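# Load three balls evenly onto a pivoting covered tray

## Task

Inside a transparent cover sits a tray balanced on one pivot point. Get exactly one ball into each of its three seats, typically by dropping them through the chutes in the cover's top. Release every ball only once its lowest point is at or below the chute's rim, since letting go higher counts against you. Keep the load balanced at all times: a lopsided load makes the tray tilt at once and spill the balls.

## Robot and tools

Robots: three identical i2rt Big YAM arms, arm1, arm2 and arm3. Each has six joints, a right hand (index, middle and ring fingers plus a thumb, 16 independent hinge motors) and a wrist camera. Room cameras are cam_high and cam_low. Foot poses in the scene frame (metres, quaternion w,x,y,z). arm1: (0.364, 0.229, 0.980), quat (0.149, 0.001, 0.004, -0.989). arm2: (-1.131, 0.700, 0.968), quat (0.910, -0.005, -0.002, -0.415). arm3: (-0.549, -0.402, 1.064), quat (0.831, 0.003, 0.005, 0.556). Each foot faces its own +x. The hand reaches about 1.06 m from the joint 1 axis.

Frames: there is one scene frame, with its origin on the floor and +z up. The "hand" line gives the hand point pose. "hand_target" is the pose the arm's current joint goals would produce. In hand axes: +z runs along the straight fingers toward the tips, +x runs across the palm away from the thumb, and +y points out of the palm face. The palm face is at y=-0.062 and the back at y=-0.12. A fixed camera mast sticks out on the palm side near x 0.05..0.10, z -0.16..-0.11, and it can collide with things. Straight fingertips end about z=+0.122.

move: one action. Top-level keys are arm1, arm2, arm3 (one object per robot) and cameras. Omitted robots get no new command.
- "joints": absolute goals by name. joint1_rad..joint6_rad are in radians. Ranges: j1 ±2.879 (base yaw, counter-clockwise positive); j2 0..3.141 (shoulder); j3 0..3.019 (elbow); j4 -1.692..1.57 (hand pitch, fingers up positive); j5 ±1.57 (sideways, positive to the arm's right); j6 ±2.094 (roll).
- Hand keys hand_index_mcp … hand_thumb_ipl are goal angles on a -1..+1 scale between the hinge stops. For fingers, toward -1 curls them toward the palm. Straight is about mcp 0.75, pip 0.58, dip 0.70, abd 0.
- hand_current_limit (-1..1) caps current from 0 to 550 mA; it starts at +0.4. hand_speed (-0.96..1) sets the set-point rate as (n+1)/2 of 8.5 rad/s; it starts at -0.6.
- "target": a list of 7 numbers for that one robot, [x, y, z, qw, qx, qy, qz]. It is an absolute hand pose in the scene frame, in metres. The hand follows a straight line to it, starting from its hand_target.
- "speed": top path speed, 0.002..0.5 m/s, default 0.25. Rotation is capped at twice that number in rad/s. It is only allowed together with target.
- When target is given, "joints" may contain only hand keys.
- "min_time_s" (0.1..8) is the shortest duration for that robot's arm joint moves.
- All hand paths in one call finish together, each lasting 0.5–10 s. No call lasts over 15 s.
- Example for one robot: {"target": [x,y,z,qw,qx,qy,qz], "speed": 0.25, "joints": {"hand_index_mcp": 0.5}}.
A call with no action returns the full state, all images and the scene number.

wait: seconds 0..10; cameras works as in move. zoom_image: camera plus region [x0,y0,x1,y1] in pixels, at most 504×504, from the latest image of that camera. finished_scene: scene number; it cannot be undone.

Results: "move: arm1 done; arm2 time_out" gives each moved robot's worst status. Status words:
- off_target: the joint stopped short and may still be pushing.
- time_out: the joint keeps a nearby goal and keeps pushing. To relieve it, send its reported position.
- not_followed / "joint command not followed" / "pose unreachable": the self- and inter-arm clearance check withheld the arm's targets. Hand targets still run.
- limit_stop_at_motor_heat: resend the target.
on_its_own lists motion the call did not command; in it, "held at" is a goal, not a reading. Robots shown "as last shown" were not commanded, and their unchanged lines are repeated. Images may lag slightly behind the state. hand_state gives one word per motor: moving, goal, blocked or overload. Currents are in mA; positive pushes the hinge toward -1. Joint torques are in N m, and numbers 3 and 4 wrap at ±28. Velocities are in rad/s; "within noise" means the arm is still.

Behaviour to expect:
- Hands lag, overshoot and land a centimetre or more off target, especially near full reach.
- Paths do not avoid obstacles or other arms.
- Each control step is clipped to within 100 mm and 20° of the measured pose.
- Joint moves can swing wide.
- Arms keep pushing on contact.
- Finger motors are soft servos. A grip holds only while the goal lies beyond the object's surface. Sending a hinge its current reading loosens the grip.
- At 495 mA or more for 5 s, a motor shuts off for 10 s.
- While an arm is stopped, hand commands are discarded.

Avoid the following:
- Pressing two robots together, including closing fingers on another hand; this fails the scene.
- Hard hits or pushes.
- Knocking anything out of the work area.
- Dropping things from height.
- Releasing a moving ball.
- Prolonged straining or stretched poses. Motors overheat: MOTOR HOT appears at 85 °C, and at 100 °C the arm goes limp for 30–60 s.
For this task, load the tray symmetrically. Ideally the three balls should arrive close to simultaneously, each released at or below its chute rim. The scene must stay solved without the robots touching anything.

Each tool is called after ">>>" as name(argument=value, ...), one argument or row to a line, values as JSON.

## Session

>>> move(
)

Scene clock: 0.00 s.
Joint torques (N m): no reading
Motor temperatures (°C): arm1=[26 23 29 27 25 27] | arm2=[26 25 24 26 28 22] | arm3=[26 30 27 27 26 27]
Heat: arm1: hottest joint3_rad 29 °C; arm2: hottest joint5_rad 28 °C; arm3: hottest joint2_rad 30 °C.
Joint velocities: within noise
arm1.joint_positions: joint1_rad=+0.643 joint2_rad=+0.621 joint3_rad=+1.433 joint4_rad=-1.334 joint5_rad=-0.008 joint6_rad=+1.136 hand_index_mcp=+0.753 hand_index_abd=+0.000 hand_index_pip=+0.577 hand_index_dip=+0.696 hand_middle_mcp=+0.753 hand_middle_abd=+0.000 hand_middle_pip=+0.577 hand_middle_dip=+0.696 hand_ring_mcp=+0.753 hand_ring_abd=+0.000 hand_ring_pip=+0.577 hand_ring_dip=+0.696 hand_thumb_cmc=+0.714 hand_thumb_axl=+0.677 hand_thumb_mcp=+0.226 hand_thumb_ipl=+0.168 hand_current_limit=+0.400 hand_speed=-0.600
arm1.joint_status: not commanded
arm1.hand_state: goal,goal,goal,goal,goal,goal,goal,goal,goal,goal,goal,goal,goal,goal,goal,goal
arm1.index_mcp_current_ma: 0
arm1.index_abd_current_ma: 0
arm1.index_pip_current_ma: 0
arm1.index_dip_current_ma: 0
arm1.middle_mcp_current_ma: 0
arm1.middle_abd_current_ma: 0
arm1.middle_pip_current_ma: 0
arm1.middle_dip_current_ma: 0
arm1.ring_mcp_current_ma: 0
arm1.ring_abd_current_ma: 0
arm1.ring_pip_current_ma: 0
arm1.ring_dip_current_ma: 0
arm1.thumb_cmc_current_ma: 0
arm1.thumb_axl_current_ma: 0
arm1.thumb_mcp_current_ma: 0
arm1.thumb_ipl_current_ma: 0
arm1.hand_goal_index_mcp: 0.754
arm1.hand_goal_index_abd: 0.000
arm1.hand_goal_index_pip: 0.576
arm1.hand_goal_index_dip: 0.696
arm1.hand_goal_middle_mcp: 0.754
arm1.hand_goal_middle_abd: 0.000
arm1.hand_goal_middle_pip: 0.576
arm1.hand_goal_middle_dip: 0.696
arm1.hand_goal_ring_mcp: 0.754
arm1.hand_goal_ring_abd: 0.000
arm1.hand_goal_ring_pip: 0.576
arm1.hand_goal_ring_dip: 0.696
arm1.hand_goal_thumb_cmc: 0.714
arm1.hand_goal_thumb_axl: 0.678
arm1.hand_goal_thumb_mcp: 0.226
arm1.hand_goal_thumb_ipl: 0.168
arm1.hand: x=+0.1528 y=+0.0815 z=+1.5505 quat_wxyz=(+0.481, +0.553, -0.668, +0.127) (m; scene frame)
arm1.hand_target: x=+0.1546 y=+0.0838 z=+1.5615 quat_wxyz=(+0.491, +0.549, -0.663, +0.130) (m; scene frame)
arm1.hand_status: not commanded
arm2.joint_positions: joint1_rad=+0.063 joint2_rad=+0.619 joint3_rad=+1.318 joint4_rad=-1.438 joint5_rad=-0.032 joint6_rad=+1.102 hand_index_mcp=+0.753 hand_index_abd=+0.000 hand_index_pip=+0.577 hand_index_dip=+0.696 hand_middle_mcp=+0.753 hand_middle_abd=+0.000 hand_middle_pip=+0.577 hand_middle_dip=+0.696 hand_ring_mcp=+0.753 hand_ring_abd=+0.000 hand_ring_pip=+0.577 hand_ring_dip=+0.696 hand_thumb_cmc=+0.714 hand_thumb_axl=+0.677 hand_thumb_mcp=+0.226 hand_thumb_ipl=+0.168 hand_current_limit=+0.400 hand_speed=-0.600
arm2.joint_status: not commanded
arm2.hand_state: goal,goal,goal,goal,goal,goal,goal,goal,goal,goal,goal,goal,goal,goal,goal,goal
arm2.index_mcp_current_ma: 0
arm2.index_abd_current_ma: 0
arm2.index_pip_current_ma: 0
arm2.index_dip_current_ma: 0
arm2.middle_mcp_current_ma: 0
arm2.middle_abd_current_ma: 0
arm2.middle_pip_current_ma: 0
arm2.middle_dip_current_ma: 0
arm2.ring_mcp_current_ma: 0
arm2.ring_abd_current_ma: 0
arm2.ring_pip_current_ma: 0
arm2.ring_dip_current_ma: 0
arm2.thumb_cmc_current_ma: 0
arm2.thumb_axl_current_ma: 0
arm2.thumb_mcp_current_ma: 0
arm2.thumb_ipl_current_ma: 0
arm2.hand_goal_index_mcp: 0.754
arm2.hand_goal_index_abd: 0.000
arm2.hand_goal_index_pip: 0.576
arm2.hand_goal_index_dip: 0.696
arm2.hand_goal_middle_mcp: 0.754
arm2.hand_goal_middle_abd: 0.000
arm2.hand_goal_middle_pip: 0.576
arm2.hand_goal_middle_dip: 0.696
arm2.hand_goal_ring_mcp: 0.754
arm2.hand_goal_ring_abd: 0.000
arm2.hand_goal_ring_pip: 0.576
arm2.hand_goal_ring_dip: 0.696
arm2.hand_goal_thumb_cmc: 0.714
arm2.hand_goal_thumb_axl: 0.678
arm2.hand_goal_thumb_mcp: 0.226
arm2.hand_goal_thumb_ipl: 0.168
arm2.hand: x=-1.0182 y=+0.4756 z=+1.4665 quat_wxyz=(+0.231, +0.902, -0.140, +0.336) (m; scene frame)
arm2.hand_target: x=-1.0192 y=+0.4768 z=+1.4796 quat_wxyz=(+0.240, +0.896, -0.138, +0.347) (m; scene frame)
arm2.hand_status: not commanded
arm3.joint_positions: joint1_rad=-0.797 joint2_rad=+0.614 joint3_rad=+1.485 joint4_rad=-1.200 joint5_rad=-0.088 joint6_rad=+1.013 hand_index_mcp=+0.753 hand_index_abd=+0.000 hand_index_pip=+0.577 hand_index_dip=+0.696 hand_middle_mcp=+0.753 hand_middle_abd=+0.000 hand_middle_pip=+0.577 hand_middle_dip=+0.696 hand_ring_mcp=+0.753 hand_ring_abd=+0.000 hand_ring_pip=+0.577 hand_ring_dip=+0.696 hand_thumb_cmc=+0.714 hand_thumb_axl=+0.677 hand_thumb_mcp=+0.226 hand_thumb_ipl=+0.168 hand_current_limit=+0.400 hand_speed=-0.600
arm3.joint_status: not commanded
arm3.hand_state: goal,goal,goal,goal,goal,goal,goal,goal,goal,goal,goal,goal,goal,goal,goal,goal
arm3.index_mcp_current_ma: 0
arm3.index_abd_current_ma: 0
arm3.index_pip_current_ma: 0
arm3.index_dip_current_ma: 0
arm3.middle_mcp_current_ma: 0
arm3.middle_abd_current_ma: 0
arm3.middle_pip_current_ma: 0
arm3.middle_dip_current_ma: 0
arm3.ring_mcp_current_ma: 0
arm3.ring_abd_current_ma: 0
arm3.ring_pip_current_ma: 0
arm3.ring_dip_current_ma: 0
arm3.thumb_cmc_current_ma: 0
arm3.thumb_axl_current_ma: 0
arm3.thumb_mcp_current_ma: 0
arm3.thumb_ipl_current_ma: 0
arm3.hand_goal_index_mcp: 0.754
arm3.hand_goal_index_abd: 0.000
arm3.hand_goal_index_pip: 0.576
arm3.hand_goal_index_dip: 0.696
arm3.hand_goal_middle_mcp: 0.754
arm3.hand_goal_middle_abd: 0.000
arm3.hand_goal_middle_pip: 0.576
arm3.hand_goal_middle_dip: 0.696
arm3.hand_goal_ring_mcp: 0.754
arm3.hand_goal_ring_abd: 0.000
arm3.hand_goal_ring_pip: 0.576
arm3.hand_goal_ring_dip: 0.696
arm3.hand_goal_thumb_cmc: 0.714
arm3.hand_goal_thumb_axl: 0.678
arm3.hand_goal_thumb_mcp: 0.226
arm3.hand_goal_thumb_ipl: 0.168
arm3.hand: x=-0.2873 y=-0.3731 z=+1.6991 quat_wxyz=(+0.013, +0.716, +0.391, +0.578) (m; scene frame)
arm3.hand_target: x=-0.2919 y=-0.3750 z=+1.7115 quat_wxyz=(+0.014, +0.709, +0.388, +0.589) (m; scene frame)
arm3.hand_status: not commanded
pictures: arm1_cam_wrist, arm2_cam_wrist, arm3_cam_wrist, cam_high, cam_low

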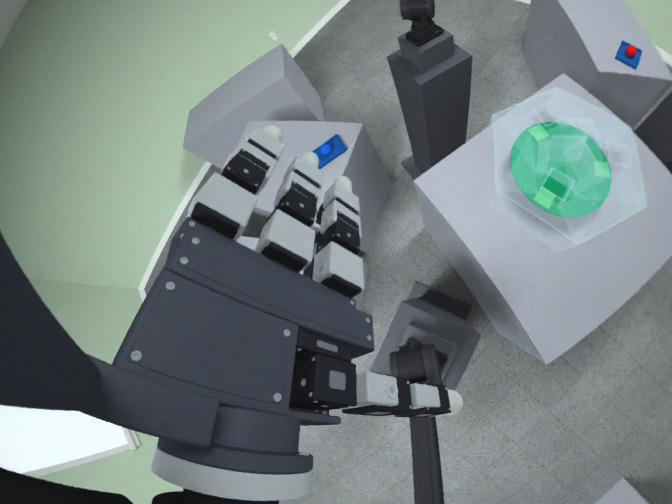

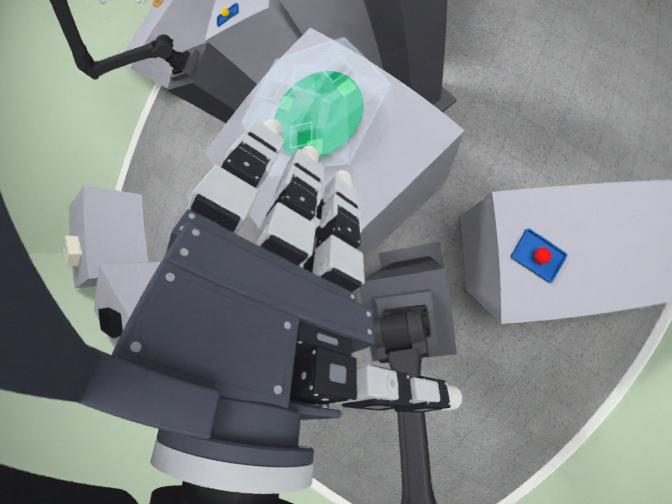

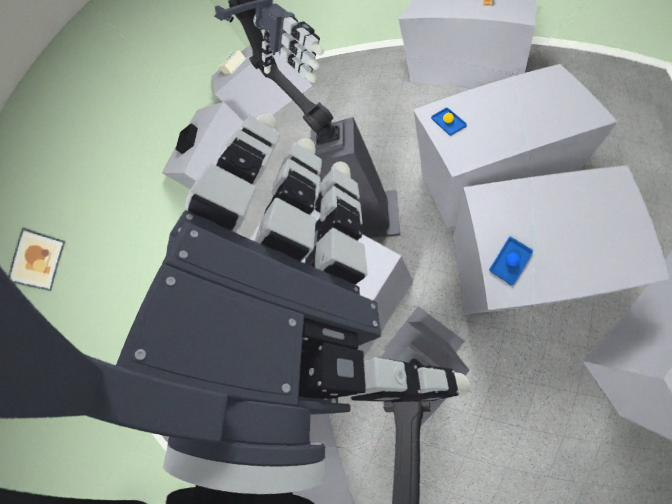

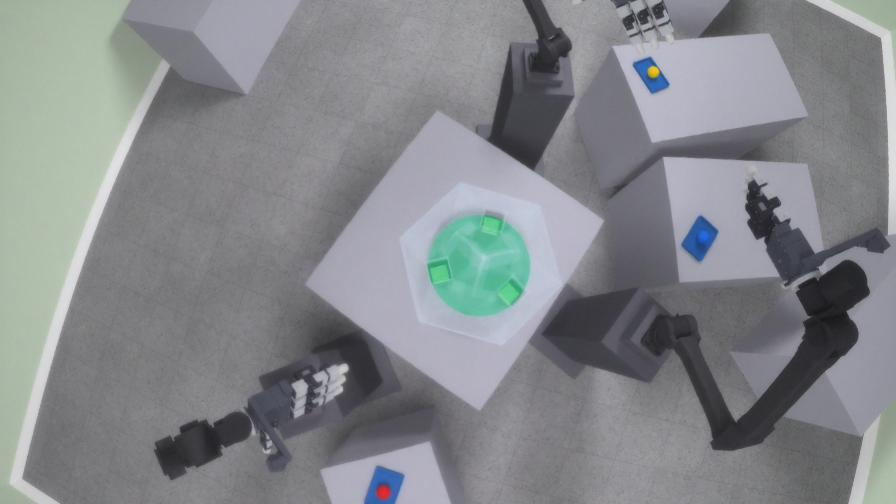

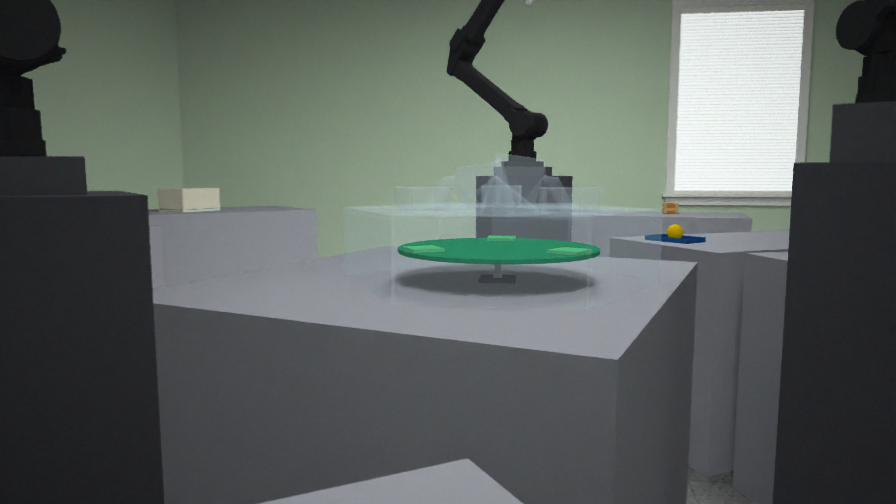

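>>> zoom_image(
  camera="arm1_cam_wrist",
  region=[100, 100, 500, 504],
)

>>> zoom_image(
  camera="cam_high",
  region=[380, 160, 620, 360],
)

>>> zoom_image(
  camera="cam_low",
  region=[330, 120, 730, 320],
)

>>> zoom_image(
  camera="arm1_cam_wrist",
  region=[470, 0, 672, 260],
)

>>> zoom_image(
  camera="cam_high",
  region=[600, 0, 800, 280],
)

Scaled by 1.248 from the camera's 672x504 image, which has a finer 960x720 frame.

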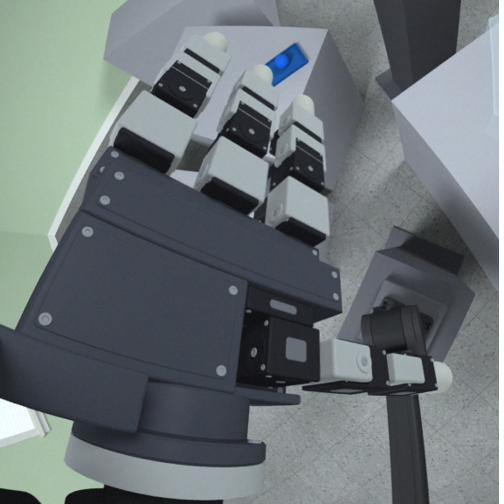

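Scaled by 2.100.

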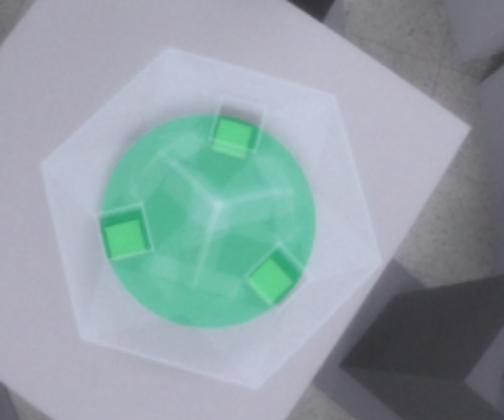

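Scaled by 1.260.

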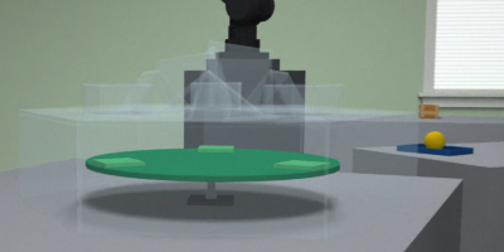

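Scaled by 1.938 from the camera's 672x504 image, which has a finer 960x720 frame.

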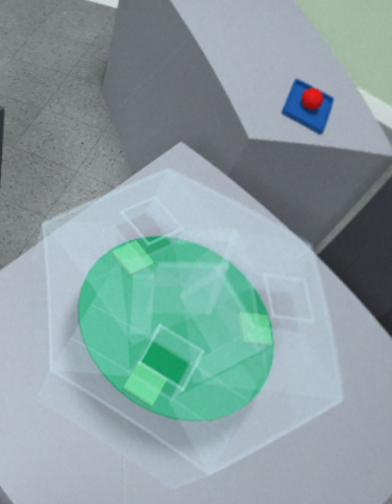

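Scaled by 1.800.

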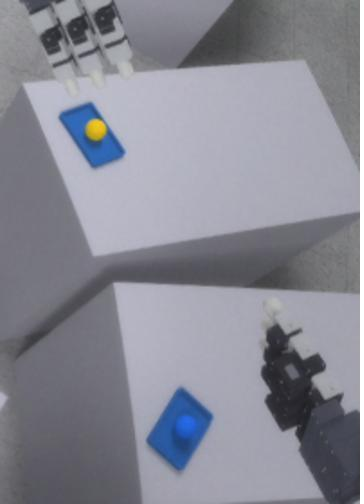

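>>> move(
  arm1={"joints":{"hand_index_mcp":0.685,"hand_index_pip":-0.153,"hand_index_dip":-0.13,"hand_index_abd":-0.167,"hand_middle_mcp":0.685,"hand_middle_pip":-0.153,"hand_middle_dip":-0.13,"hand_middle_abd":0.167,"hand_ring_mcp":0.753,"hand_ring_pip":-0.88,"hand_ring_dip":-0.6,"hand_thumb_cmc":-0.679,"hand_thumb_mcp":0.056,"hand_thumb_ipl":0.059}},
  arm2={"joints":{"hand_index_mcp":0.685,"hand_index_pip":-0.153,"hand_index_dip":-0.13,"hand_index_abd":-0.167,"hand_middle_mcp":0.685,"hand_middle_pip":-0.153,"hand_middle_dip":-0.13,"hand_middle_abd":0.167,"hand_ring_mcp":0.753,"hand_ring_pip":-0.88,"hand_ring_dip":-0.6,"hand_thumb_cmc":-0.679,"hand_thumb_mcp":0.056,"hand_thumb_ipl":0.059}},
  arm3={"joints":{"hand_index_mcp":0.685,"hand_index_pip":-0.153,"hand_index_dip":-0.13,"hand_index_abd":-0.167,"hand_middle_mcp":0.685,"hand_middle_pip":-0.153,"hand_middle_dip":-0.13,"hand_middle_abd":0.167,"hand_ring_mcp":0.753,"hand_ring_pip":-0.88,"hand_ring_dip":-0.6,"hand_thumb_cmc":-0.679,"hand_thumb_mcp":0.056,"hand_thumb_ipl":0.059}},
  cameras=["all"],
)

>>> zoom_image(
  camera="arm1_cam_wrist",
  region=[200, 100, 520, 420],
)

Scene clock: 187.57 s.
Joint torques (N m): arm1=[-0.09 1.85 7.98 2.33 0.05 -0.2] | arm2=[1.26 1.49 10.19 2.14 0.12 -0.18] | arm3=[-0.26 1.49 7.72 3.29 0.01 0.02]
Motor temperatures (°C): arm1=[26 23 42 28 25 26] | arm2=[26 25 35 26 27 22] | arm3=[26 29 34 27 26 25]
Heat: arm1: hottest joint3_rad 42 °C; arm2: hottest joint3_rad 35 °C; arm3: hottest joint3_rad 34 °C.
move: arm1 off_target; arm2 off_target; arm3 off_target
Joint velocities: within noise
arm1.joint_positions: joint1_rad=+0.643 joint2_rad=+0.621 joint3_rad=+1.433 joint4_rad=-1.334 joint5_rad=-0.008 joint6_rad=+1.136 hand_index_mcp=+0.694 hand_index_abd=-0.133 hand_index_pip=-0.150 hand_index_dip=-0.126 hand_middle_mcp=+0.695 hand_middle_abd=+0.145 hand_middle_pip=-0.147 hand_middle_dip=-0.127 hand_ring_mcp=+0.755 hand_ring_abd=+0.001 hand_ring_pip=-0.875 hand_ring_dip=-0.598 hand_thumb_cmc=-0.663 hand_thumb_axl=+0.677 hand_thumb_mcp=+0.056 hand_thumb_ipl=+0.061 hand_current_limit=+0.400 hand_speed=-0.600
arm1.joint_status: hand_index_abd off_target (ended at -0.133, target -0.167); hand_middle_abd off_target (ended at +0.145, target +0.167); the others done
arm1.hand_state: goal,blocked,goal,goal,goal,blocked,goal,goal,goal,goal,goal,goal,goal,goal,goal,goal
arm1.index_mcp_current_ma: 17
arm1.index_abd_current_ma: 80
arm1.index_pip_current_ma: 4
arm1.index_dip_current_ma: 6
arm1.middle_mcp_current_ma: 20
arm1.middle_abd_current_ma: -51
arm1.middle_pip_current_ma: 8
arm1.middle_dip_current_ma: 4
arm1.ring_mcp_current_ma: 1
arm1.ring_abd_current_ma: 1
arm1.ring_pip_current_ma: 8
arm1.ring_dip_current_ma: 3
arm1.thumb_cmc_current_ma: 35
arm1.thumb_axl_current_ma: -1
arm1.thumb_mcp_current_ma: -1
arm1.thumb_ipl_current_ma: 2
arm1.hand_goal_index_mcp: 0.686
arm1.hand_goal_index_abd: -0.166
arm1.hand_goal_index_pip: -0.152
arm1.hand_goal_index_dip: -0.130
arm1.hand_goal_middle_mcp: 0.686
arm1.hand_goal_middle_abd: 0.168
arm1.hand_goal_middle_pip: -0.152
arm1.hand_goal_middle_dip: -0.130
arm1.hand_goal_ring_mcp: 0.754
arm1.hand_goal_ring_abd: 0.000
arm1.hand_goal_ring_pip: -0.880
arm1.hand_goal_ring_dip: -0.600
arm1.hand_goal_thumb_cmc: -0.678
arm1.hand_goal_thumb_axl: 0.678
arm1.hand_goal_thumb_mcp: 0.056
arm1.hand_goal_thumb_ipl: 0.060
arm1.hand: x=+0.1529 y=+0.0814 z=+1.5505 quat_wxyz=(+0.481, +0.554, -0.668, +0.127) (m; scene frame)
arm1.hand_target: x=+0.1546 y=+0.0838 z=+1.5615 quat_wxyz=(+0.491, +0.549, -0.663, +0.130) (m; scene frame)
arm1.hand_status: not commanded
arm2.joint_positions: joint1_rad=+0.063 joint2_rad=+0.619 joint3_rad=+1.318 joint4_rad=-1.438 joint5_rad=-0.032 joint6_rad=+1.102 hand_index_mcp=+0.694 hand_index_abd=-0.134 hand_index_pip=-0.150 hand_index_dip=-0.127 hand_middle_mcp=+0.694 hand_middle_abd=+0.143 hand_middle_pip=-0.144 hand_middle_dip=-0.126 hand_ring_mcp=+0.755 hand_ring_abd=+0.000 hand_ring_pip=-0.875 hand_ring_dip=-0.597 hand_thumb_cmc=-0.664 hand_thumb_axl=+0.677 hand_thumb_mcp=+0.055 hand_thumb_ipl=+0.061 hand_current_limit=+0.400 hand_speed=-0.600
arm2.joint_status: hand_index_abd off_target (ended at -0.134, target -0.167); hand_middle_abd off_target (ended at +0.143, target +0.167); the others done
arm2.hand_state: goal,blocked,goal,goal,goal,blocked,goal,goal,goal,goal,goal,goal,goal,goal,goal,goal
arm2.index_mcp_current_ma: 16
arm2.index_abd_current_ma: 72
arm2.index_pip_current_ma: 3
arm2.index_dip_current_ma: 4
arm2.middle_mcp_current_ma: 17
arm2.middle_abd_current_ma: -51
arm2.middle_pip_current_ma: 14
arm2.middle_dip_current_ma: 5
arm2.ring_mcp_current_ma: 1
arm2.ring_abd_current_ma: 0
arm2.ring_pip_current_ma: 9
arm2.ring_dip_current_ma: 4
arm2.thumb_cmc_current_ma: 30
arm2.thumb_axl_current_ma: -1
arm2.thumb_mcp_current_ma: -2
arm2.thumb_ipl_current_ma: 2
arm2.hand_goal_index_mcp: 0.686
arm2.hand_goal_index_abd: -0.166
arm2.hand_goal_index_pip: -0.152
arm2.hand_goal_index_dip: -0.130
arm2.hand_goal_middle_mcp: 0.686
arm2.hand_goal_middle_abd: 0.168
arm2.hand_goal_middle_pip: -0.152
arm2.hand_goal_middle_dip: -0.130
arm2.hand_goal_ring_mcp: 0.754
arm2.hand_goal_ring_abd: 0.000
arm2.hand_goal_ring_pip: -0.880
arm2.hand_goal_ring_dip: -0.600
arm2.hand_goal_thumb_cmc: -0.678
arm2.hand_goal_thumb_axl: 0.678
arm2.hand_goal_thumb_mcp: 0.056
arm2.hand_goal_thumb_ipl: 0.060
arm2.hand: x=-1.0182 y=+0.4756 z=+1.4665 quat_wxyz=(+0.231, +0.902, -0.140, +0.336) (m; scene frame)
arm2.hand_target: x=-1.0193 y=+0.4768 z=+1.4796 quat_wxyz=(+0.240, +0.896, -0.138, +0.347) (m; scene frame)
arm2.hand_status: not commanded
arm3.joint_positions: joint1_rad=-0.797 joint2_rad=+0.614 joint3_rad=+1.485 joint4_rad=-1.200 joint5_rad=-0.089 joint6_rad=+1.013 hand_index_mcp=+0.694 hand_index_abd=-0.133 hand_index_pip=-0.150 hand_index_dip=-0.127 hand_middle_mcp=+0.698 hand_middle_abd=+0.145 hand_middle_pip=-0.145 hand_middle_dip=-0.127 hand_ring_mcp=+0.756 hand_ring_abd=+0.001 hand_ring_pip=-0.876 hand_ring_dip=-0.597 hand_thumb_cmc=-0.660 hand_thumb_axl=+0.677 hand_thumb_mcp=+0.056 hand_thumb_ipl=+0.061 hand_current_limit=+0.400 hand_speed=-0.600
arm3.joint_status: hand_index_abd off_target (ended at -0.133, target -0.167); hand_middle_abd off_target (ended at +0.145, target +0.167); the others done
arm3.hand_state: goal,blocked,goal,goal,goal,blocked,goal,goal,goal,goal,goal,goal,goal,goal,goal,goal
arm3.index_mcp_current_ma: 28
arm3.index_abd_current_ma: 106
arm3.index_pip_current_ma: 5
arm3.index_dip_current_ma: 9
arm3.middle_mcp_current_ma: 43
arm3.middle_abd_current_ma: -73
arm3.middle_pip_current_ma: 20
arm3.middle_dip_current_ma: 9
arm3.ring_mcp_current_ma: 7
arm3.ring_abd_current_ma: 2
arm3.ring_pip_current_ma: 12
arm3.ring_dip_current_ma: 8
arm3.thumb_cmc_current_ma: 66
arm3.thumb_axl_current_ma: -2
arm3.thumb_mcp_current_ma: 0
arm3.thumb_ipl_current_ma: 5
arm3.hand_goal_index_mcp: 0.686
arm3.hand_goal_index_abd: -0.166
arm3.hand_goal_index_pip: -0.152
arm3.hand_goal_index_dip: -0.130
arm3.hand_goal_middle_mcp: 0.686
arm3.hand_goal_middle_abd: 0.168
arm3.hand_goal_middle_pip: -0.152
arm3.hand_goal_middle_dip: -0.130
arm3.hand_goal_ring_mcp: 0.754
arm3.hand_goal_ring_abd: 0.000
arm3.hand_goal_ring_pip: -0.880
arm3.hand_goal_ring_dip: -0.600
arm3.hand_goal_thumb_cmc: -0.678
arm3.hand_goal_thumb_axl: 0.678
arm3.hand_goal_thumb_mcp: 0.056
arm3.hand_goal_thumb_ipl: 0.060
arm3.hand: x=-0.2873 y=-0.3731 z=+1.6991 quat_wxyz=(+0.013, +0.716, +0.391, +0.578) (m; scene frame)
arm3.hand_target: x=-0.2919 y=-0.3750 z=+1.7115 quat_wxyz=(+0.014, +0.709, +0.388, +0.589) (m; scene frame)
arm3.hand_status: not commanded
pictures: arm1_cam_wrist, arm2_cam_wrist, arm3_cam_wrist, cam_high, cam_low

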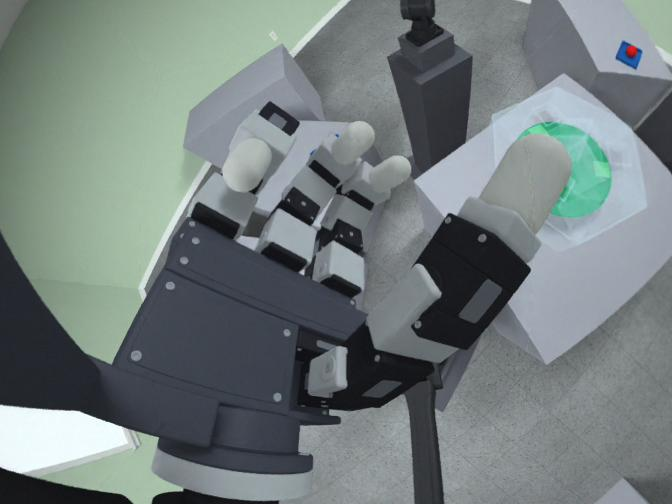

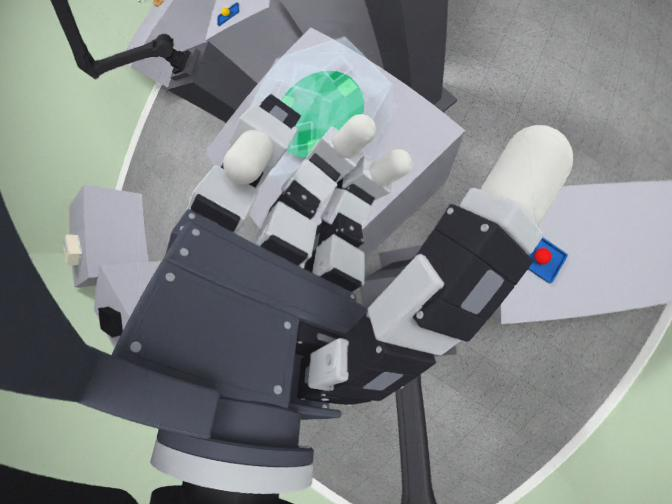

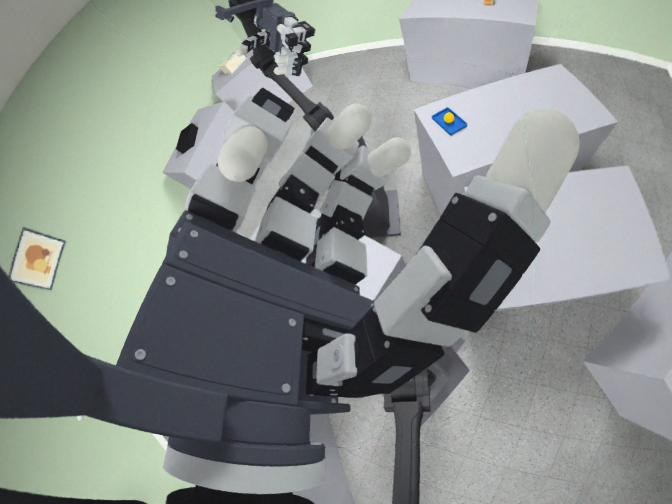

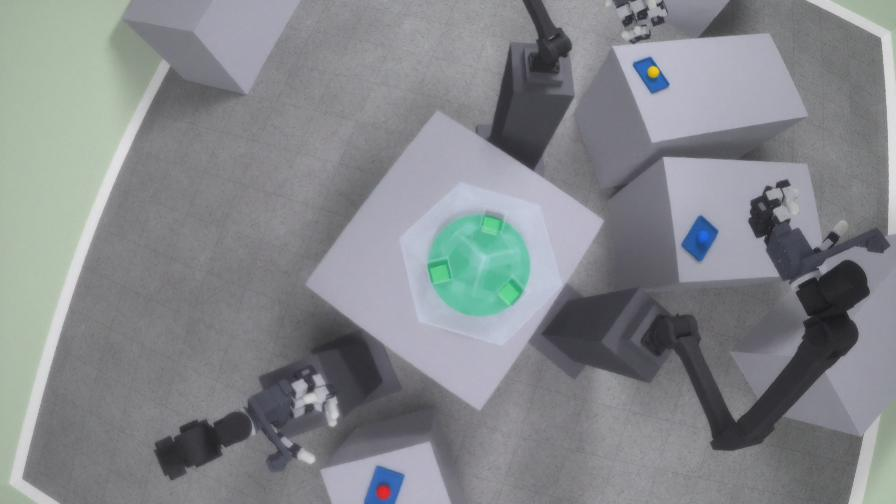

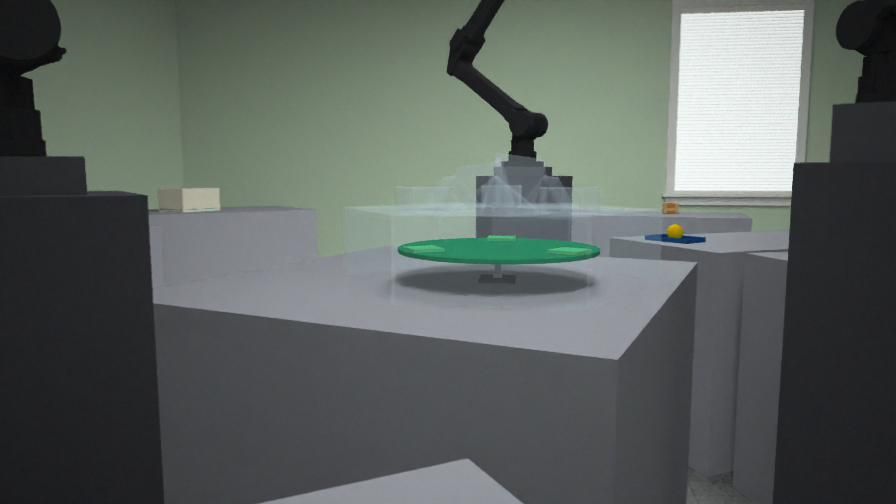

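Scaled by 1.575 from the camera's 672x504 image, which has a finer 960x720 frame.

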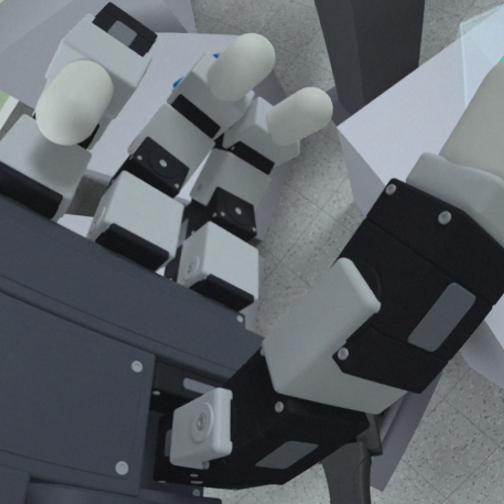

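>>> move(
  arm1={"joints":{"joint1_rad":2.077,"joint2_rad":1.319,"joint3_rad":0.806,"joint4_rad":-1.232,"joint5_rad":1.127,"joint6_rad":-1.378},"min_time_s":5},
  arm2={"joints":{"joint1_rad":-1.06,"joint2_rad":1.454,"joint3_rad":0.951,"joint4_rad":-1.243,"joint5_rad":1.127,"joint6_rad":-1.378},"min_time_s":5},
  arm3={"joints":{"joint1_rad":-0.925,"joint2_rad":1.983,"joint3_rad":1.232,"joint4_rad":-0.995,"joint5_rad":1.127,"joint6_rad":-1.378},"min_time_s":5},
  cameras=["all"],
)

Scene clock: 403.83 s.
Joint torques (N m): arm1=[0.62 -5.83 5.98 0.18 1.1 -0.14] | arm2=[0.97 -9.93 7.71 0.44 1.12 -0.08] | arm3=[-0.79 -16.26 4.19 0.7 1.08 0.08]
Motor temperatures (°C): arm1=[26 23 44 28 25 26] | arm2=[25 24 36 26 26 22] | arm3=[26 29 34 26 26 24]
Heat: arm1: hottest joint3_rad 44 °C; arm2: hottest joint3_rad 36 °C; arm3: hottest joint3_rad 34 °C.
move: arm1 done; arm2 done; arm3 done
Joint velocities: within noise
arm1.joint_positions: joint1_rad=+2.069 joint2_rad=+1.304 joint3_rad=+0.810 joint4_rad=-1.242 joint5_rad=+1.125 joint6_rad=-1.366 hand_index_mcp=+0.680 hand_index_abd=-0.135 hand_index_pip=-0.151 hand_index_dip=-0.127 hand_middle_mcp=+0.682 hand_middle_abd=+0.145 hand_middle_pip=-0.151 hand_middle_dip=-0.127 hand_ring_mcp=+0.751 hand_ring_abd=+0.001 hand_ring_pip=-0.876 hand_ring_dip=-0.598 hand_thumb_cmc=-0.680 hand_thumb_axl=+0.677 hand_thumb_mcp=+0.054 hand_thumb_ipl=+0.061 hand_current_limit=+0.400 hand_speed=-0.600
arm1.joint_status: all done
arm1.hand_state: goal,blocked,goal,goal,goal,blocked,goal,goal,goal,goal,goal,goal,goal,goal,goal,goal
arm1.index_mcp_current_ma: -12
arm1.index_abd_current_ma: 74
arm1.index_pip_current_ma: 1
arm1.index_dip_current_ma: 6
arm1.middle_mcp_current_ma: -8
arm1.middle_abd_current_ma: -51
arm1.middle_pip_current_ma: 2
arm1.middle_dip_current_ma: 4
arm1.ring_mcp_current_ma: -5
arm1.ring_abd_current_ma: 1
arm1.ring_pip_current_ma: 8
arm1.ring_dip_current_ma: 3
arm1.thumb_cmc_current_ma: -3
arm1.thumb_axl_current_ma: -1
arm1.thumb_mcp_current_ma: -3
arm1.thumb_ipl_current_ma: 2
arm1.hand_goal_index_mcp: 0.686
arm1.hand_goal_index_abd: -0.166
arm1.hand_goal_index_pip: -0.152
arm1.hand_goal_index_dip: -0.130
arm1.hand_goal_middle_mcp: 0.686
arm1.hand_goal_middle_abd: 0.168
arm1.hand_goal_middle_pip: -0.152
arm1.hand_goal_middle_dip: -0.130
arm1.hand_goal_ring_mcp: 0.754
arm1.hand_goal_ring_abd: 0.000
arm1.hand_goal_ring_pip: -0.880
arm1.hand_goal_ring_dip: -0.600
arm1.hand_goal_thumb_cmc: -0.678
arm1.hand_goal_thumb_axl: 0.678
arm1.hand_goal_thumb_mcp: 0.056
arm1.hand_goal_thumb_ipl: 0.060
arm1.hand: x=+0.5115 y=-0.0883 z=+1.0870 quat_wxyz=(-0.216, +0.356, +0.767, -0.488) (m; scene frame)
arm1.hand_target: x=+0.5132 y=-0.0865 z=+1.0810 quat_wxyz=(-0.222, +0.346, +0.771, -0.487) (m; scene frame)
arm1.hand_status: not commanded
arm2.joint_positions: joint1_rad=-1.056 joint2_rad=+1.443 joint3_rad=+0.949 joint4_rad=-1.254 joint5_rad=+1.123 joint6_rad=-1.367 hand_index_mcp=+0.680 hand_index_abd=-0.136 hand_index_pip=-0.151 hand_index_dip=-0.127 hand_middle_mcp=+0.682 hand_middle_abd=+0.143 hand_middle_pip=-0.150 hand_middle_dip=-0.127 hand_ring_mcp=+0.751 hand_ring_abd=+0.000 hand_ring_pip=-0.875 hand_ring_dip=-0.598 hand_thumb_cmc=-0.680 hand_thumb_axl=+0.677 hand_thumb_mcp=+0.054 hand_thumb_ipl=+0.061 hand_current_limit=+0.400 hand_speed=-0.600
arm2.joint_status: all done
arm2.hand_state: goal,blocked,goal,goal,goal,blocked,goal,goal,goal,goal,goal,goal,goal,goal,goal,goal
arm2.index_mcp_current_ma: -10
arm2.index_abd_current_ma: 66
arm2.index_pip_current_ma: 0
arm2.index_dip_current_ma: 4
arm2.middle_mcp_current_ma: -7
arm2.middle_abd_current_ma: -51
arm2.middle_pip_current_ma: 3
arm2.middle_dip_current_ma: 5
arm2.ring_mcp_current_ma: -5
arm2.ring_abd_current_ma: 0
arm2.ring_pip_current_ma: 8
arm2.ring_dip_current_ma: 3
arm2.thumb_cmc_current_ma: -3
arm2.thumb_axl_current_ma: -1
arm2.thumb_mcp_current_ma: -4
arm2.thumb_ipl_current_ma: 2
arm2.hand_goal_index_mcp: 0.686
arm2.hand_goal_index_abd: -0.166
arm2.hand_goal_index_pip: -0.152
arm2.hand_goal_index_dip: -0.130
arm2.hand_goal_middle_mcp: 0.686
arm2.hand_goal_middle_abd: 0.168
arm2.hand_goal_middle_pip: -0.152
arm2.hand_goal_middle_dip: -0.130
arm2.hand_goal_ring_mcp: 0.754
arm2.hand_goal_ring_abd: 0.000
arm2.hand_goal_ring_pip: -0.880
arm2.hand_goal_ring_dip: -0.600
arm2.hand_goal_thumb_cmc: -0.678
arm2.hand_goal_thumb_axl: 0.678
arm2.hand_goal_thumb_mcp: 0.056
arm2.hand_goal_thumb_ipl: 0.060
arm2.hand: x=-1.3729 y=+0.3865 z=+1.0816 quat_wxyz=(-0.446, +0.714, +0.453, -0.295) (m; scene frame)
arm2.hand_target: x=-1.3753 y=+0.3857 z=+1.0785 quat_wxyz=(-0.449, +0.711, +0.455, -0.293) (m; scene frame)
arm2.hand_status: not commanded
arm3.joint_positions: joint1_rad=-0.917 joint2_rad=+1.969 joint3_rad=+1.238 joint4_rad=-1.004 joint5_rad=+1.126 joint6_rad=-1.370 hand_index_mcp=+0.679 hand_index_abd=-0.135 hand_index_pip=-0.152 hand_index_dip=-0.127 hand_middle_mcp=+0.683 hand_middle_abd=+0.145 hand_middle_pip=-0.149 hand_middle_dip=-0.127 hand_ring_mcp=+0.750 hand_ring_abd=+0.001 hand_ring_pip=-0.876 hand_ring_dip=-0.597 hand_thumb_cmc=-0.680 hand_thumb_axl=+0.677 hand_thumb_mcp=+0.054 hand_thumb_ipl=+0.061 hand_current_limit=+0.400 hand_speed=-0.600
arm3.joint_status: all done
arm3.hand_state: goal,blocked,goal,goal,goal,blocked,goal,goal,goal,goal,goal,goal,goal,goal,goal,goal
arm3.index_mcp_current_ma: -23
arm3.index_abd_current_ma: 100
arm3.index_pip_current_ma: 0
arm3.index_dip_current_ma: 9
arm3.middle_mcp_current_ma: -8
arm3.middle_abd_current_ma: -73
arm3.middle_pip_current_ma: 8
arm3.middle_dip_current_ma: 9
arm3.ring_mcp_current_ma: -12
arm3.ring_abd_current_ma: 2
arm3.ring_pip_current_ma: 10
arm3.ring_dip_current_ma: 8
arm3.thumb_cmc_current_ma: -5
arm3.thumb_axl_current_ma: -2
arm3.thumb_mcp_current_ma: -7
arm3.thumb_ipl_current_ma: 4
arm3.hand_goal_index_mcp: 0.686
arm3.hand_goal_index_abd: -0.166
arm3.hand_goal_index_pip: -0.152
arm3.hand_goal_index_dip: -0.130
arm3.hand_goal_middle_mcp: 0.686
arm3.hand_goal_middle_abd: 0.168
arm3.hand_goal_middle_pip: -0.152
arm3.hand_goal_middle_dip: -0.130
arm3.hand_goal_ring_mcp: 0.754
arm3.hand_goal_ring_abd: 0.000
arm3.hand_goal_ring_pip: -0.880
arm3.hand_goal_ring_dip: -0.600
arm3.hand_goal_thumb_cmc: -0.678
arm3.hand_goal_thumb_axl: 0.678
arm3.hand_goal_thumb_mcp: 0.056
arm3.hand_goal_thumb_ipl: 0.060
arm3.hand: x=-0.0168 y=-0.3862 z=+1.0325 quat_wxyz=(+0.050, -0.073, +0.841, -0.533) (m; scene frame)
arm3.hand_target: x=-0.0204 y=-0.3915 z=+1.0241 quat_wxyz=(+0.041, -0.076, +0.840, -0.535) (m; scene frame)
arm3.hand_status: not commanded
pictures: arm1_cam_wrist, arm2_cam_wrist, arm3_cam_wrist, cam_high, cam_low

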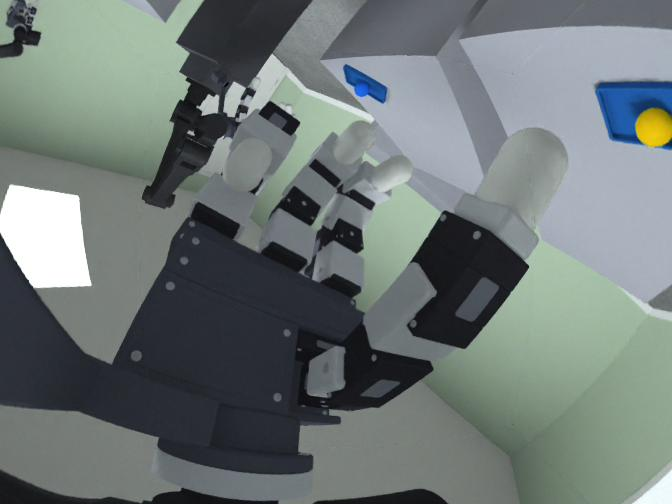

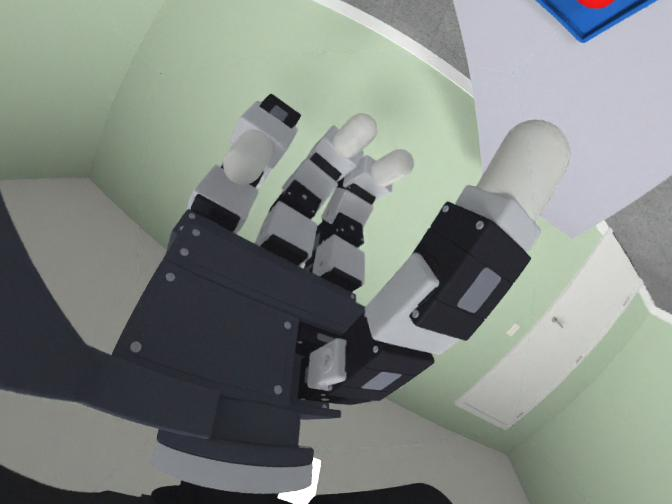

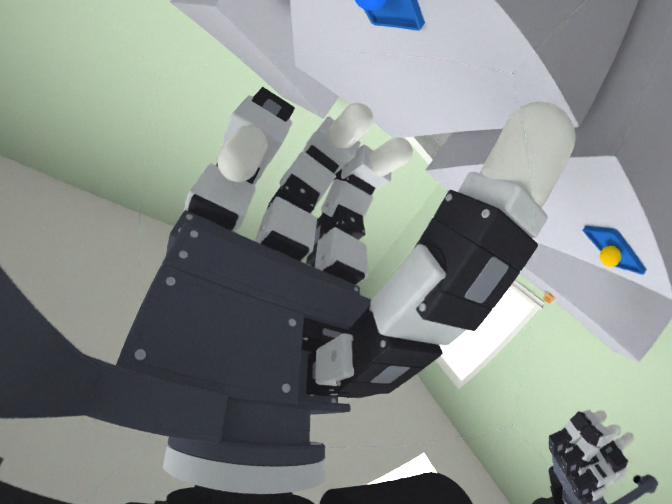

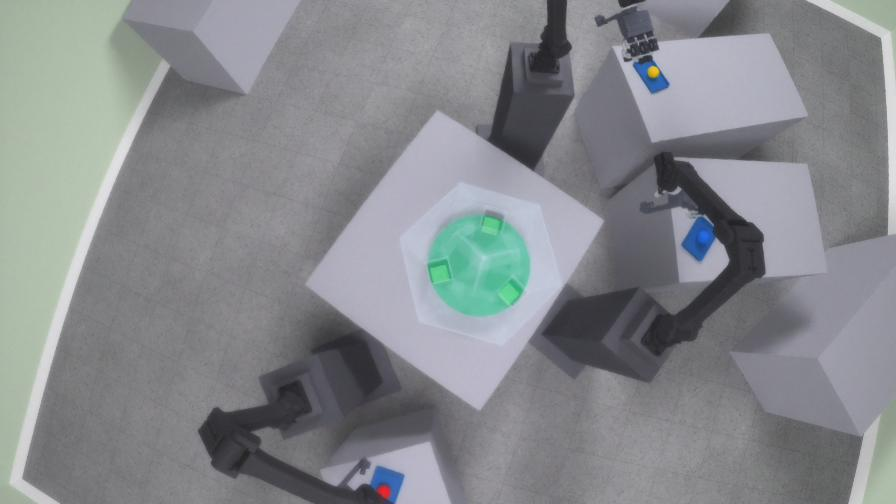

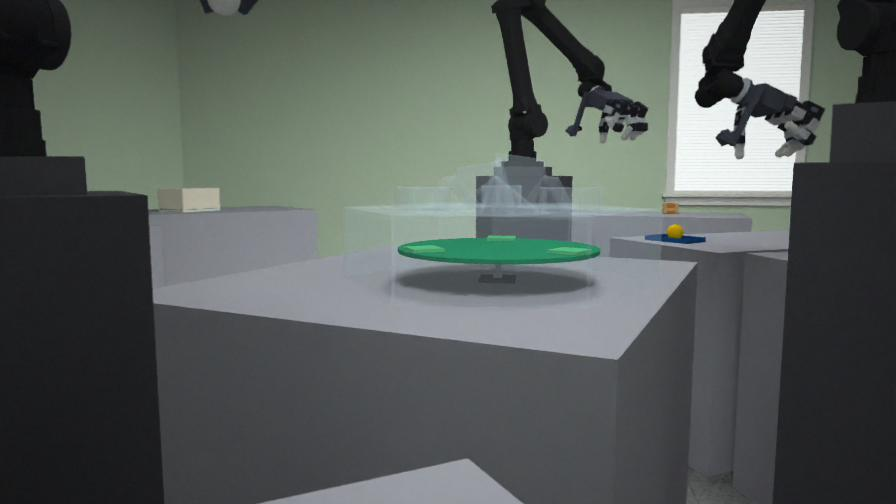

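>>> move(
  arm1={"target":[0.657,-0.19,1.01,0.2056,-0.3228,-0.7793,0.4964],"speed":0.15},
  arm2={"target":[-1.370,0.348,1.0,0.4428,-0.6951,-0.4778,0.3043],"speed":0.15},
  arm3={"target":[-0.051,-0.634,0.96,-0.0748,0.1174,0.8352,-0.5320],"speed":0.15},
  cameras=["all"],
)

Scene clock: 451.37 s.
Joint torques (N m): arm1=[0.91 -11.81 8.5 0.05 1.11 -0.15] | arm2=[1.96 -11.75 6.6 0.49 1.12 -0.11] | arm3=[-0.09 -16.26 6.46 0.7 1.04 0.08]
Motor temperatures (°C): arm1=[26 24 41 27 28 26] | arm2=[25 25 33 26 28 22] | arm3=[26 31 32 26 28 24]
Heat: arm1: hottest joint3_rad 41 °C; arm2: hottest joint3_rad 33 °C; arm3: hottest joint3_rad 32 °C.
move: arm1 off_target; arm2 done; arm3 off_target
Joint velocities: within noise
arm1.joint_positions: joint1_rad=+2.119 joint2_rad=+1.801 joint3_rad=+1.157 joint4_rad=-1.101 joint5_rad=+1.133 joint6_rad=-1.389 hand_index_mcp=+0.680 hand_index_abd=-0.135 hand_index_pip=-0.151 hand_index_dip=-0.127 hand_middle_mcp=+0.682 hand_middle_abd=+0.145 hand_middle_pip=-0.151 hand_middle_dip=-0.127 hand_ring_mcp=+0.751 hand_ring_abd=+0.001 hand_ring_pip=-0.876 hand_ring_dip=-0.598 hand_thumb_cmc=-0.679 hand_thumb_axl=+0.677 hand_thumb_mcp=+0.054 hand_thumb_ipl=+0.061 hand_current_limit=+0.400 hand_speed=-0.600
arm1.joint_status: not commanded
arm1.hand_state: goal,blocked,goal,goal,goal,blocked,goal,goal,goal,goal,goal,goal,goal,goal,goal,goal
arm1.index_mcp_current_ma: -12
arm1.index_abd_current_ma: 74
arm1.index_pip_current_ma: 1
arm1.index_dip_current_ma: 6
arm1.middle_mcp_current_ma: -8
arm1.middle_abd_current_ma: -51
arm1.middle_pip_current_ma: 2
arm1.middle_dip_current_ma: 4
arm1.ring_mcp_current_ma: -6
arm1.ring_abd_current_ma: 1
arm1.ring_pip_current_ma: 8
arm1.ring_dip_current_ma: 3
arm1.thumb_cmc_current_ma: -2
arm1.thumb_axl_current_ma: -1
arm1.thumb_mcp_current_ma: -3
arm1.thumb_ipl_current_ma: 2
arm1.hand_goal_index_mcp: 0.686
arm1.hand_goal_index_abd: -0.166
arm1.hand_goal_index_pip: -0.152
arm1.hand_goal_index_dip: -0.130
arm1.hand_goal_middle_mcp: 0.686
arm1.hand_goal_middle_abd: 0.168
arm1.hand_goal_middle_pip: -0.152
arm1.hand_goal_middle_dip: -0.130
arm1.hand_goal_ring_mcp: 0.754
arm1.hand_goal_ring_abd: 0.000
arm1.hand_goal_ring_pip: -0.880
arm1.hand_goal_ring_dip: -0.600
arm1.hand_goal_thumb_cmc: -0.678
arm1.hand_goal_thumb_axl: 0.678
arm1.hand_goal_thumb_mcp: 0.056
arm1.hand_goal_thumb_ipl: 0.060
arm1.hand: x=+0.6411 y=-0.1812 z=+1.0087 quat_wxyz=(-0.214, +0.325, +0.778, -0.493) (m; scene frame)
arm1.hand_target: x=+0.6567 y=-0.1895 z=+1.0103 quat_wxyz=(-0.205, +0.323, +0.779, -0.496) (m; scene frame)
arm1.hand_status: off_target (0.018 m and 1.1 deg from the pose sent, 0.193 m and 4.4 deg at the start)
arm2.joint_positions: joint1_rad=-1.024 joint2_rad=+1.631 joint3_rad=+0.927 joint4_rad=-1.012 joint5_rad=+1.129 joint6_rad=-1.408 hand_index_mcp=+0.680 hand_index_abd=-0.136 hand_index_pip=-0.152 hand_index_dip=-0.127 hand_middle_mcp=+0.682 hand_middle_abd=+0.143 hand_middle_pip=-0.150 hand_middle_dip=-0.127 hand_ring_mcp=+0.750 hand_ring_abd=+0.000 hand_ring_pip=-0.875 hand_ring_dip=-0.598 hand_thumb_cmc=-0.680 hand_thumb_axl=+0.677 hand_thumb_mcp=+0.054 hand_thumb_ipl=+0.061 hand_current_limit=+0.400 hand_speed=-0.600
arm2.joint_status: not commanded
arm2.hand_state: goal,blocked,goal,goal,goal,blocked,goal,goal,goal,goal,goal,goal,goal,goal,goal,goal
arm2.index_mcp_current_ma: -11
arm2.index_abd_current_ma: 66
arm2.index_pip_current_ma: 0
arm2.index_dip_current_ma: 4
arm2.middle_mcp_current_ma: -7
arm2.middle_abd_current_ma: -51
arm2.middle_pip_current_ma: 3
arm2.middle_dip_current_ma: 5
arm2.ring_mcp_current_ma: -6
arm2.ring_abd_current_ma: 0
arm2.ring_pip_current_ma: 8
arm2.ring_dip_current_ma: 3
arm2.thumb_cmc_current_ma: -3
arm2.thumb_axl_current_ma: -1
arm2.thumb_mcp_current_ma: -4
arm2.thumb_ipl_current_ma: 2
arm2.hand_goal_index_mcp: 0.686
arm2.hand_goal_index_abd: -0.166
arm2.hand_goal_index_pip: -0.152
arm2.hand_goal_index_dip: -0.130
arm2.hand_goal_middle_mcp: 0.686
arm2.hand_goal_middle_abd: 0.168
arm2.hand_goal_middle_pip: -0.152
arm2.hand_goal_middle_dip: -0.130
arm2.hand_goal_ring_mcp: 0.754
arm2.hand_goal_ring_abd: 0.000
arm2.hand_goal_ring_pip: -0.880
arm2.hand_goal_ring_dip: -0.600
arm2.hand_goal_thumb_cmc: -0.678
arm2.hand_goal_thumb_axl: 0.678
arm2.hand_goal_thumb_mcp: 0.056
arm2.hand_goal_thumb_ipl: 0.060
arm2.hand: x=-1.3721 y=+0.3498 z=+1.0052 quat_wxyz=(-0.440, +0.701, +0.471, -0.305) (m; scene frame)
arm2.hand_target: x=-1.3699 y=+0.3480 z=+1.0001 quat_wxyz=(-0.443, +0.695, +0.478, -0.304) (m; scene frame)
arm2.hand_status: done (0.006 m and 1.0 deg from the pose sent, 0.090 m and 3.7 deg at the start)
arm3.joint_positions: joint1_rad=-1.392 joint2_rad=+2.110 joint3_rad=+1.235 joint4_rad=-0.856 joint5_rad=+1.126 joint6_rad=-1.401 hand_index_mcp=+0.679 hand_index_abd=-0.135 hand_index_pip=-0.152 hand_index_dip=-0.127 hand_middle_mcp=+0.683 hand_middle_abd=+0.145 hand_middle_pip=-0.149 hand_middle_dip=-0.127 hand_ring_mcp=+0.750 hand_ring_abd=+0.001 hand_ring_pip=-0.876 hand_ring_dip=-0.597 hand_thumb_cmc=-0.680 hand_thumb_axl=+0.677 hand_thumb_mcp=+0.054 hand_thumb_ipl=+0.061 hand_current_limit=+0.400 hand_speed=-0.600
arm3.joint_status: not commanded
arm3.hand_state: goal,blocked,goal,goal,goal,blocked,goal,goal,goal,goal,goal,goal,goal,goal,goal,goal
arm3.index_mcp_current_ma: -24
arm3.index_abd_current_ma: 100
arm3.index_pip_current_ma: 0
arm3.index_dip_current_ma: 9
arm3.middle_mcp_current_ma: -8
arm3.middle_abd_current_ma: -73
arm3.middle_pip_current_ma: 8
arm3.middle_dip_current_ma: 9
arm3.ring_mcp_current_ma: -13
arm3.ring_abd_current_ma: 2
arm3.ring_pip_current_ma: 10
arm3.ring_dip_current_ma: 8
arm3.thumb_cmc_current_ma: -4
arm3.thumb_axl_current_ma: -2
arm3.thumb_mcp_current_ma: -7
arm3.thumb_ipl_current_ma: 4
arm3.hand_goal_index_mcp: 0.686
arm3.hand_goal_index_abd: -0.166
arm3.hand_goal_index_pip: -0.152
arm3.hand_goal_index_dip: -0.130
arm3.hand_goal_middle_mcp: 0.686
arm3.hand_goal_middle_abd: 0.168
arm3.hand_goal_middle_pip: -0.152
arm3.hand_goal_middle_dip: -0.130
arm3.hand_goal_ring_mcp: 0.754
arm3.hand_goal_ring_abd: 0.000
arm3.hand_goal_ring_pip: -0.880
arm3.hand_goal_ring_dip: -0.600
arm3.hand_goal_thumb_cmc: -0.678
arm3.hand_goal_thumb_axl: 0.678
arm3.hand_goal_thumb_mcp: 0.056
arm3.hand_goal_thumb_ipl: 0.060
arm3.hand: x=-0.0676 y=-0.6315 z=+0.9617 quat_wxyz=(-0.084, +0.115, +0.835, -0.531) (m; scene frame)
arm3.hand_target: x=-0.0514 y=-0.6337 z=+0.9603 quat_wxyz=(-0.075, +0.117, +0.835, -0.532) (m; scene frame)
arm3.hand_status: off_target (0.017 m and 1.1 deg from the pose sent, 0.260 m and 26.1 deg at the start)
pictures: arm1_cam_wrist, arm2_cam_wrist, arm3_cam_wrist, cam_high, cam_low

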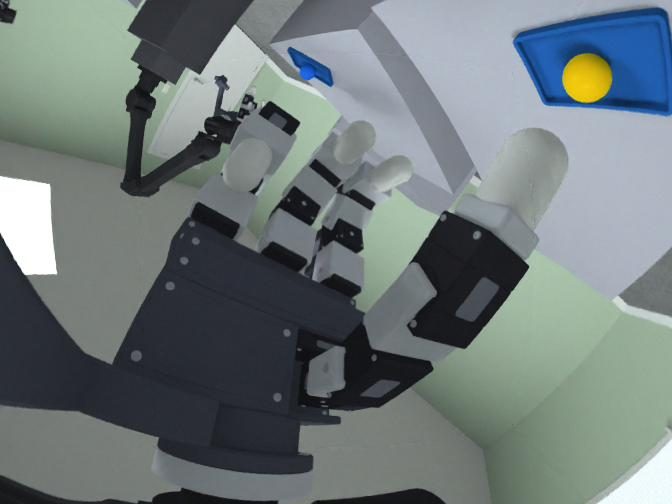

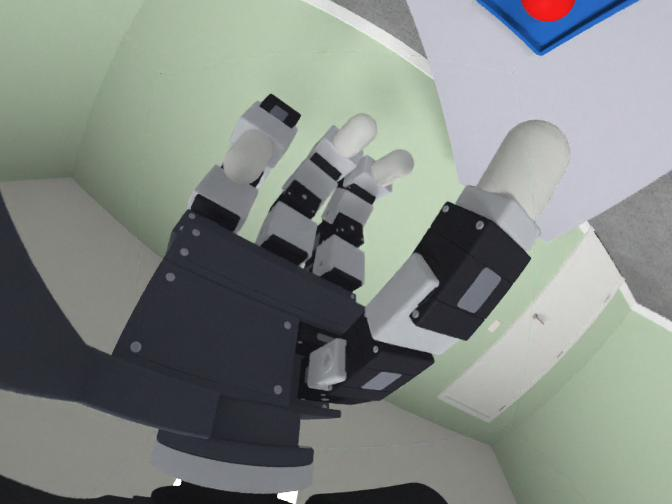

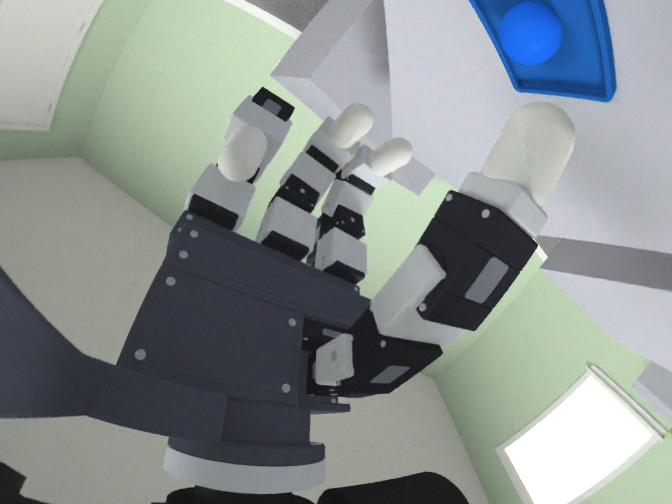

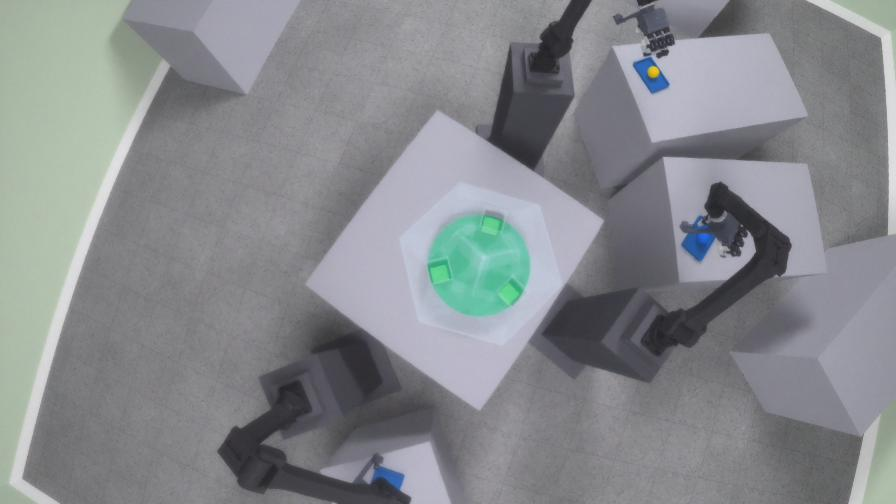

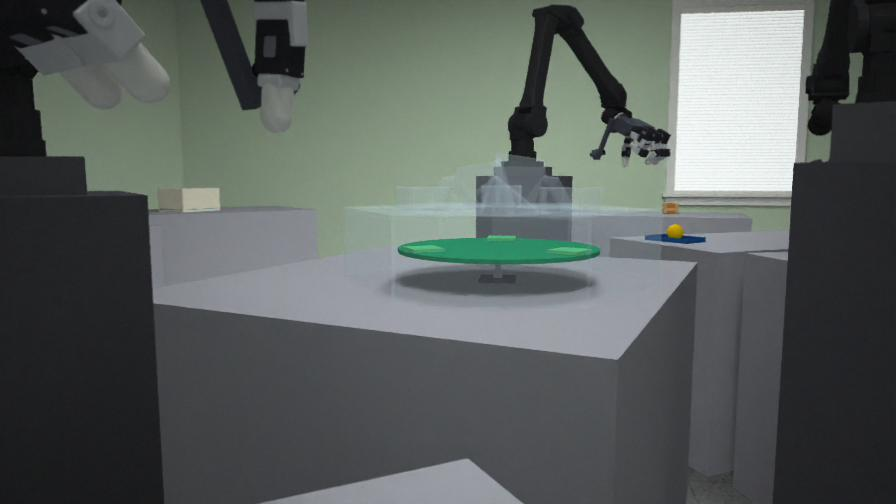

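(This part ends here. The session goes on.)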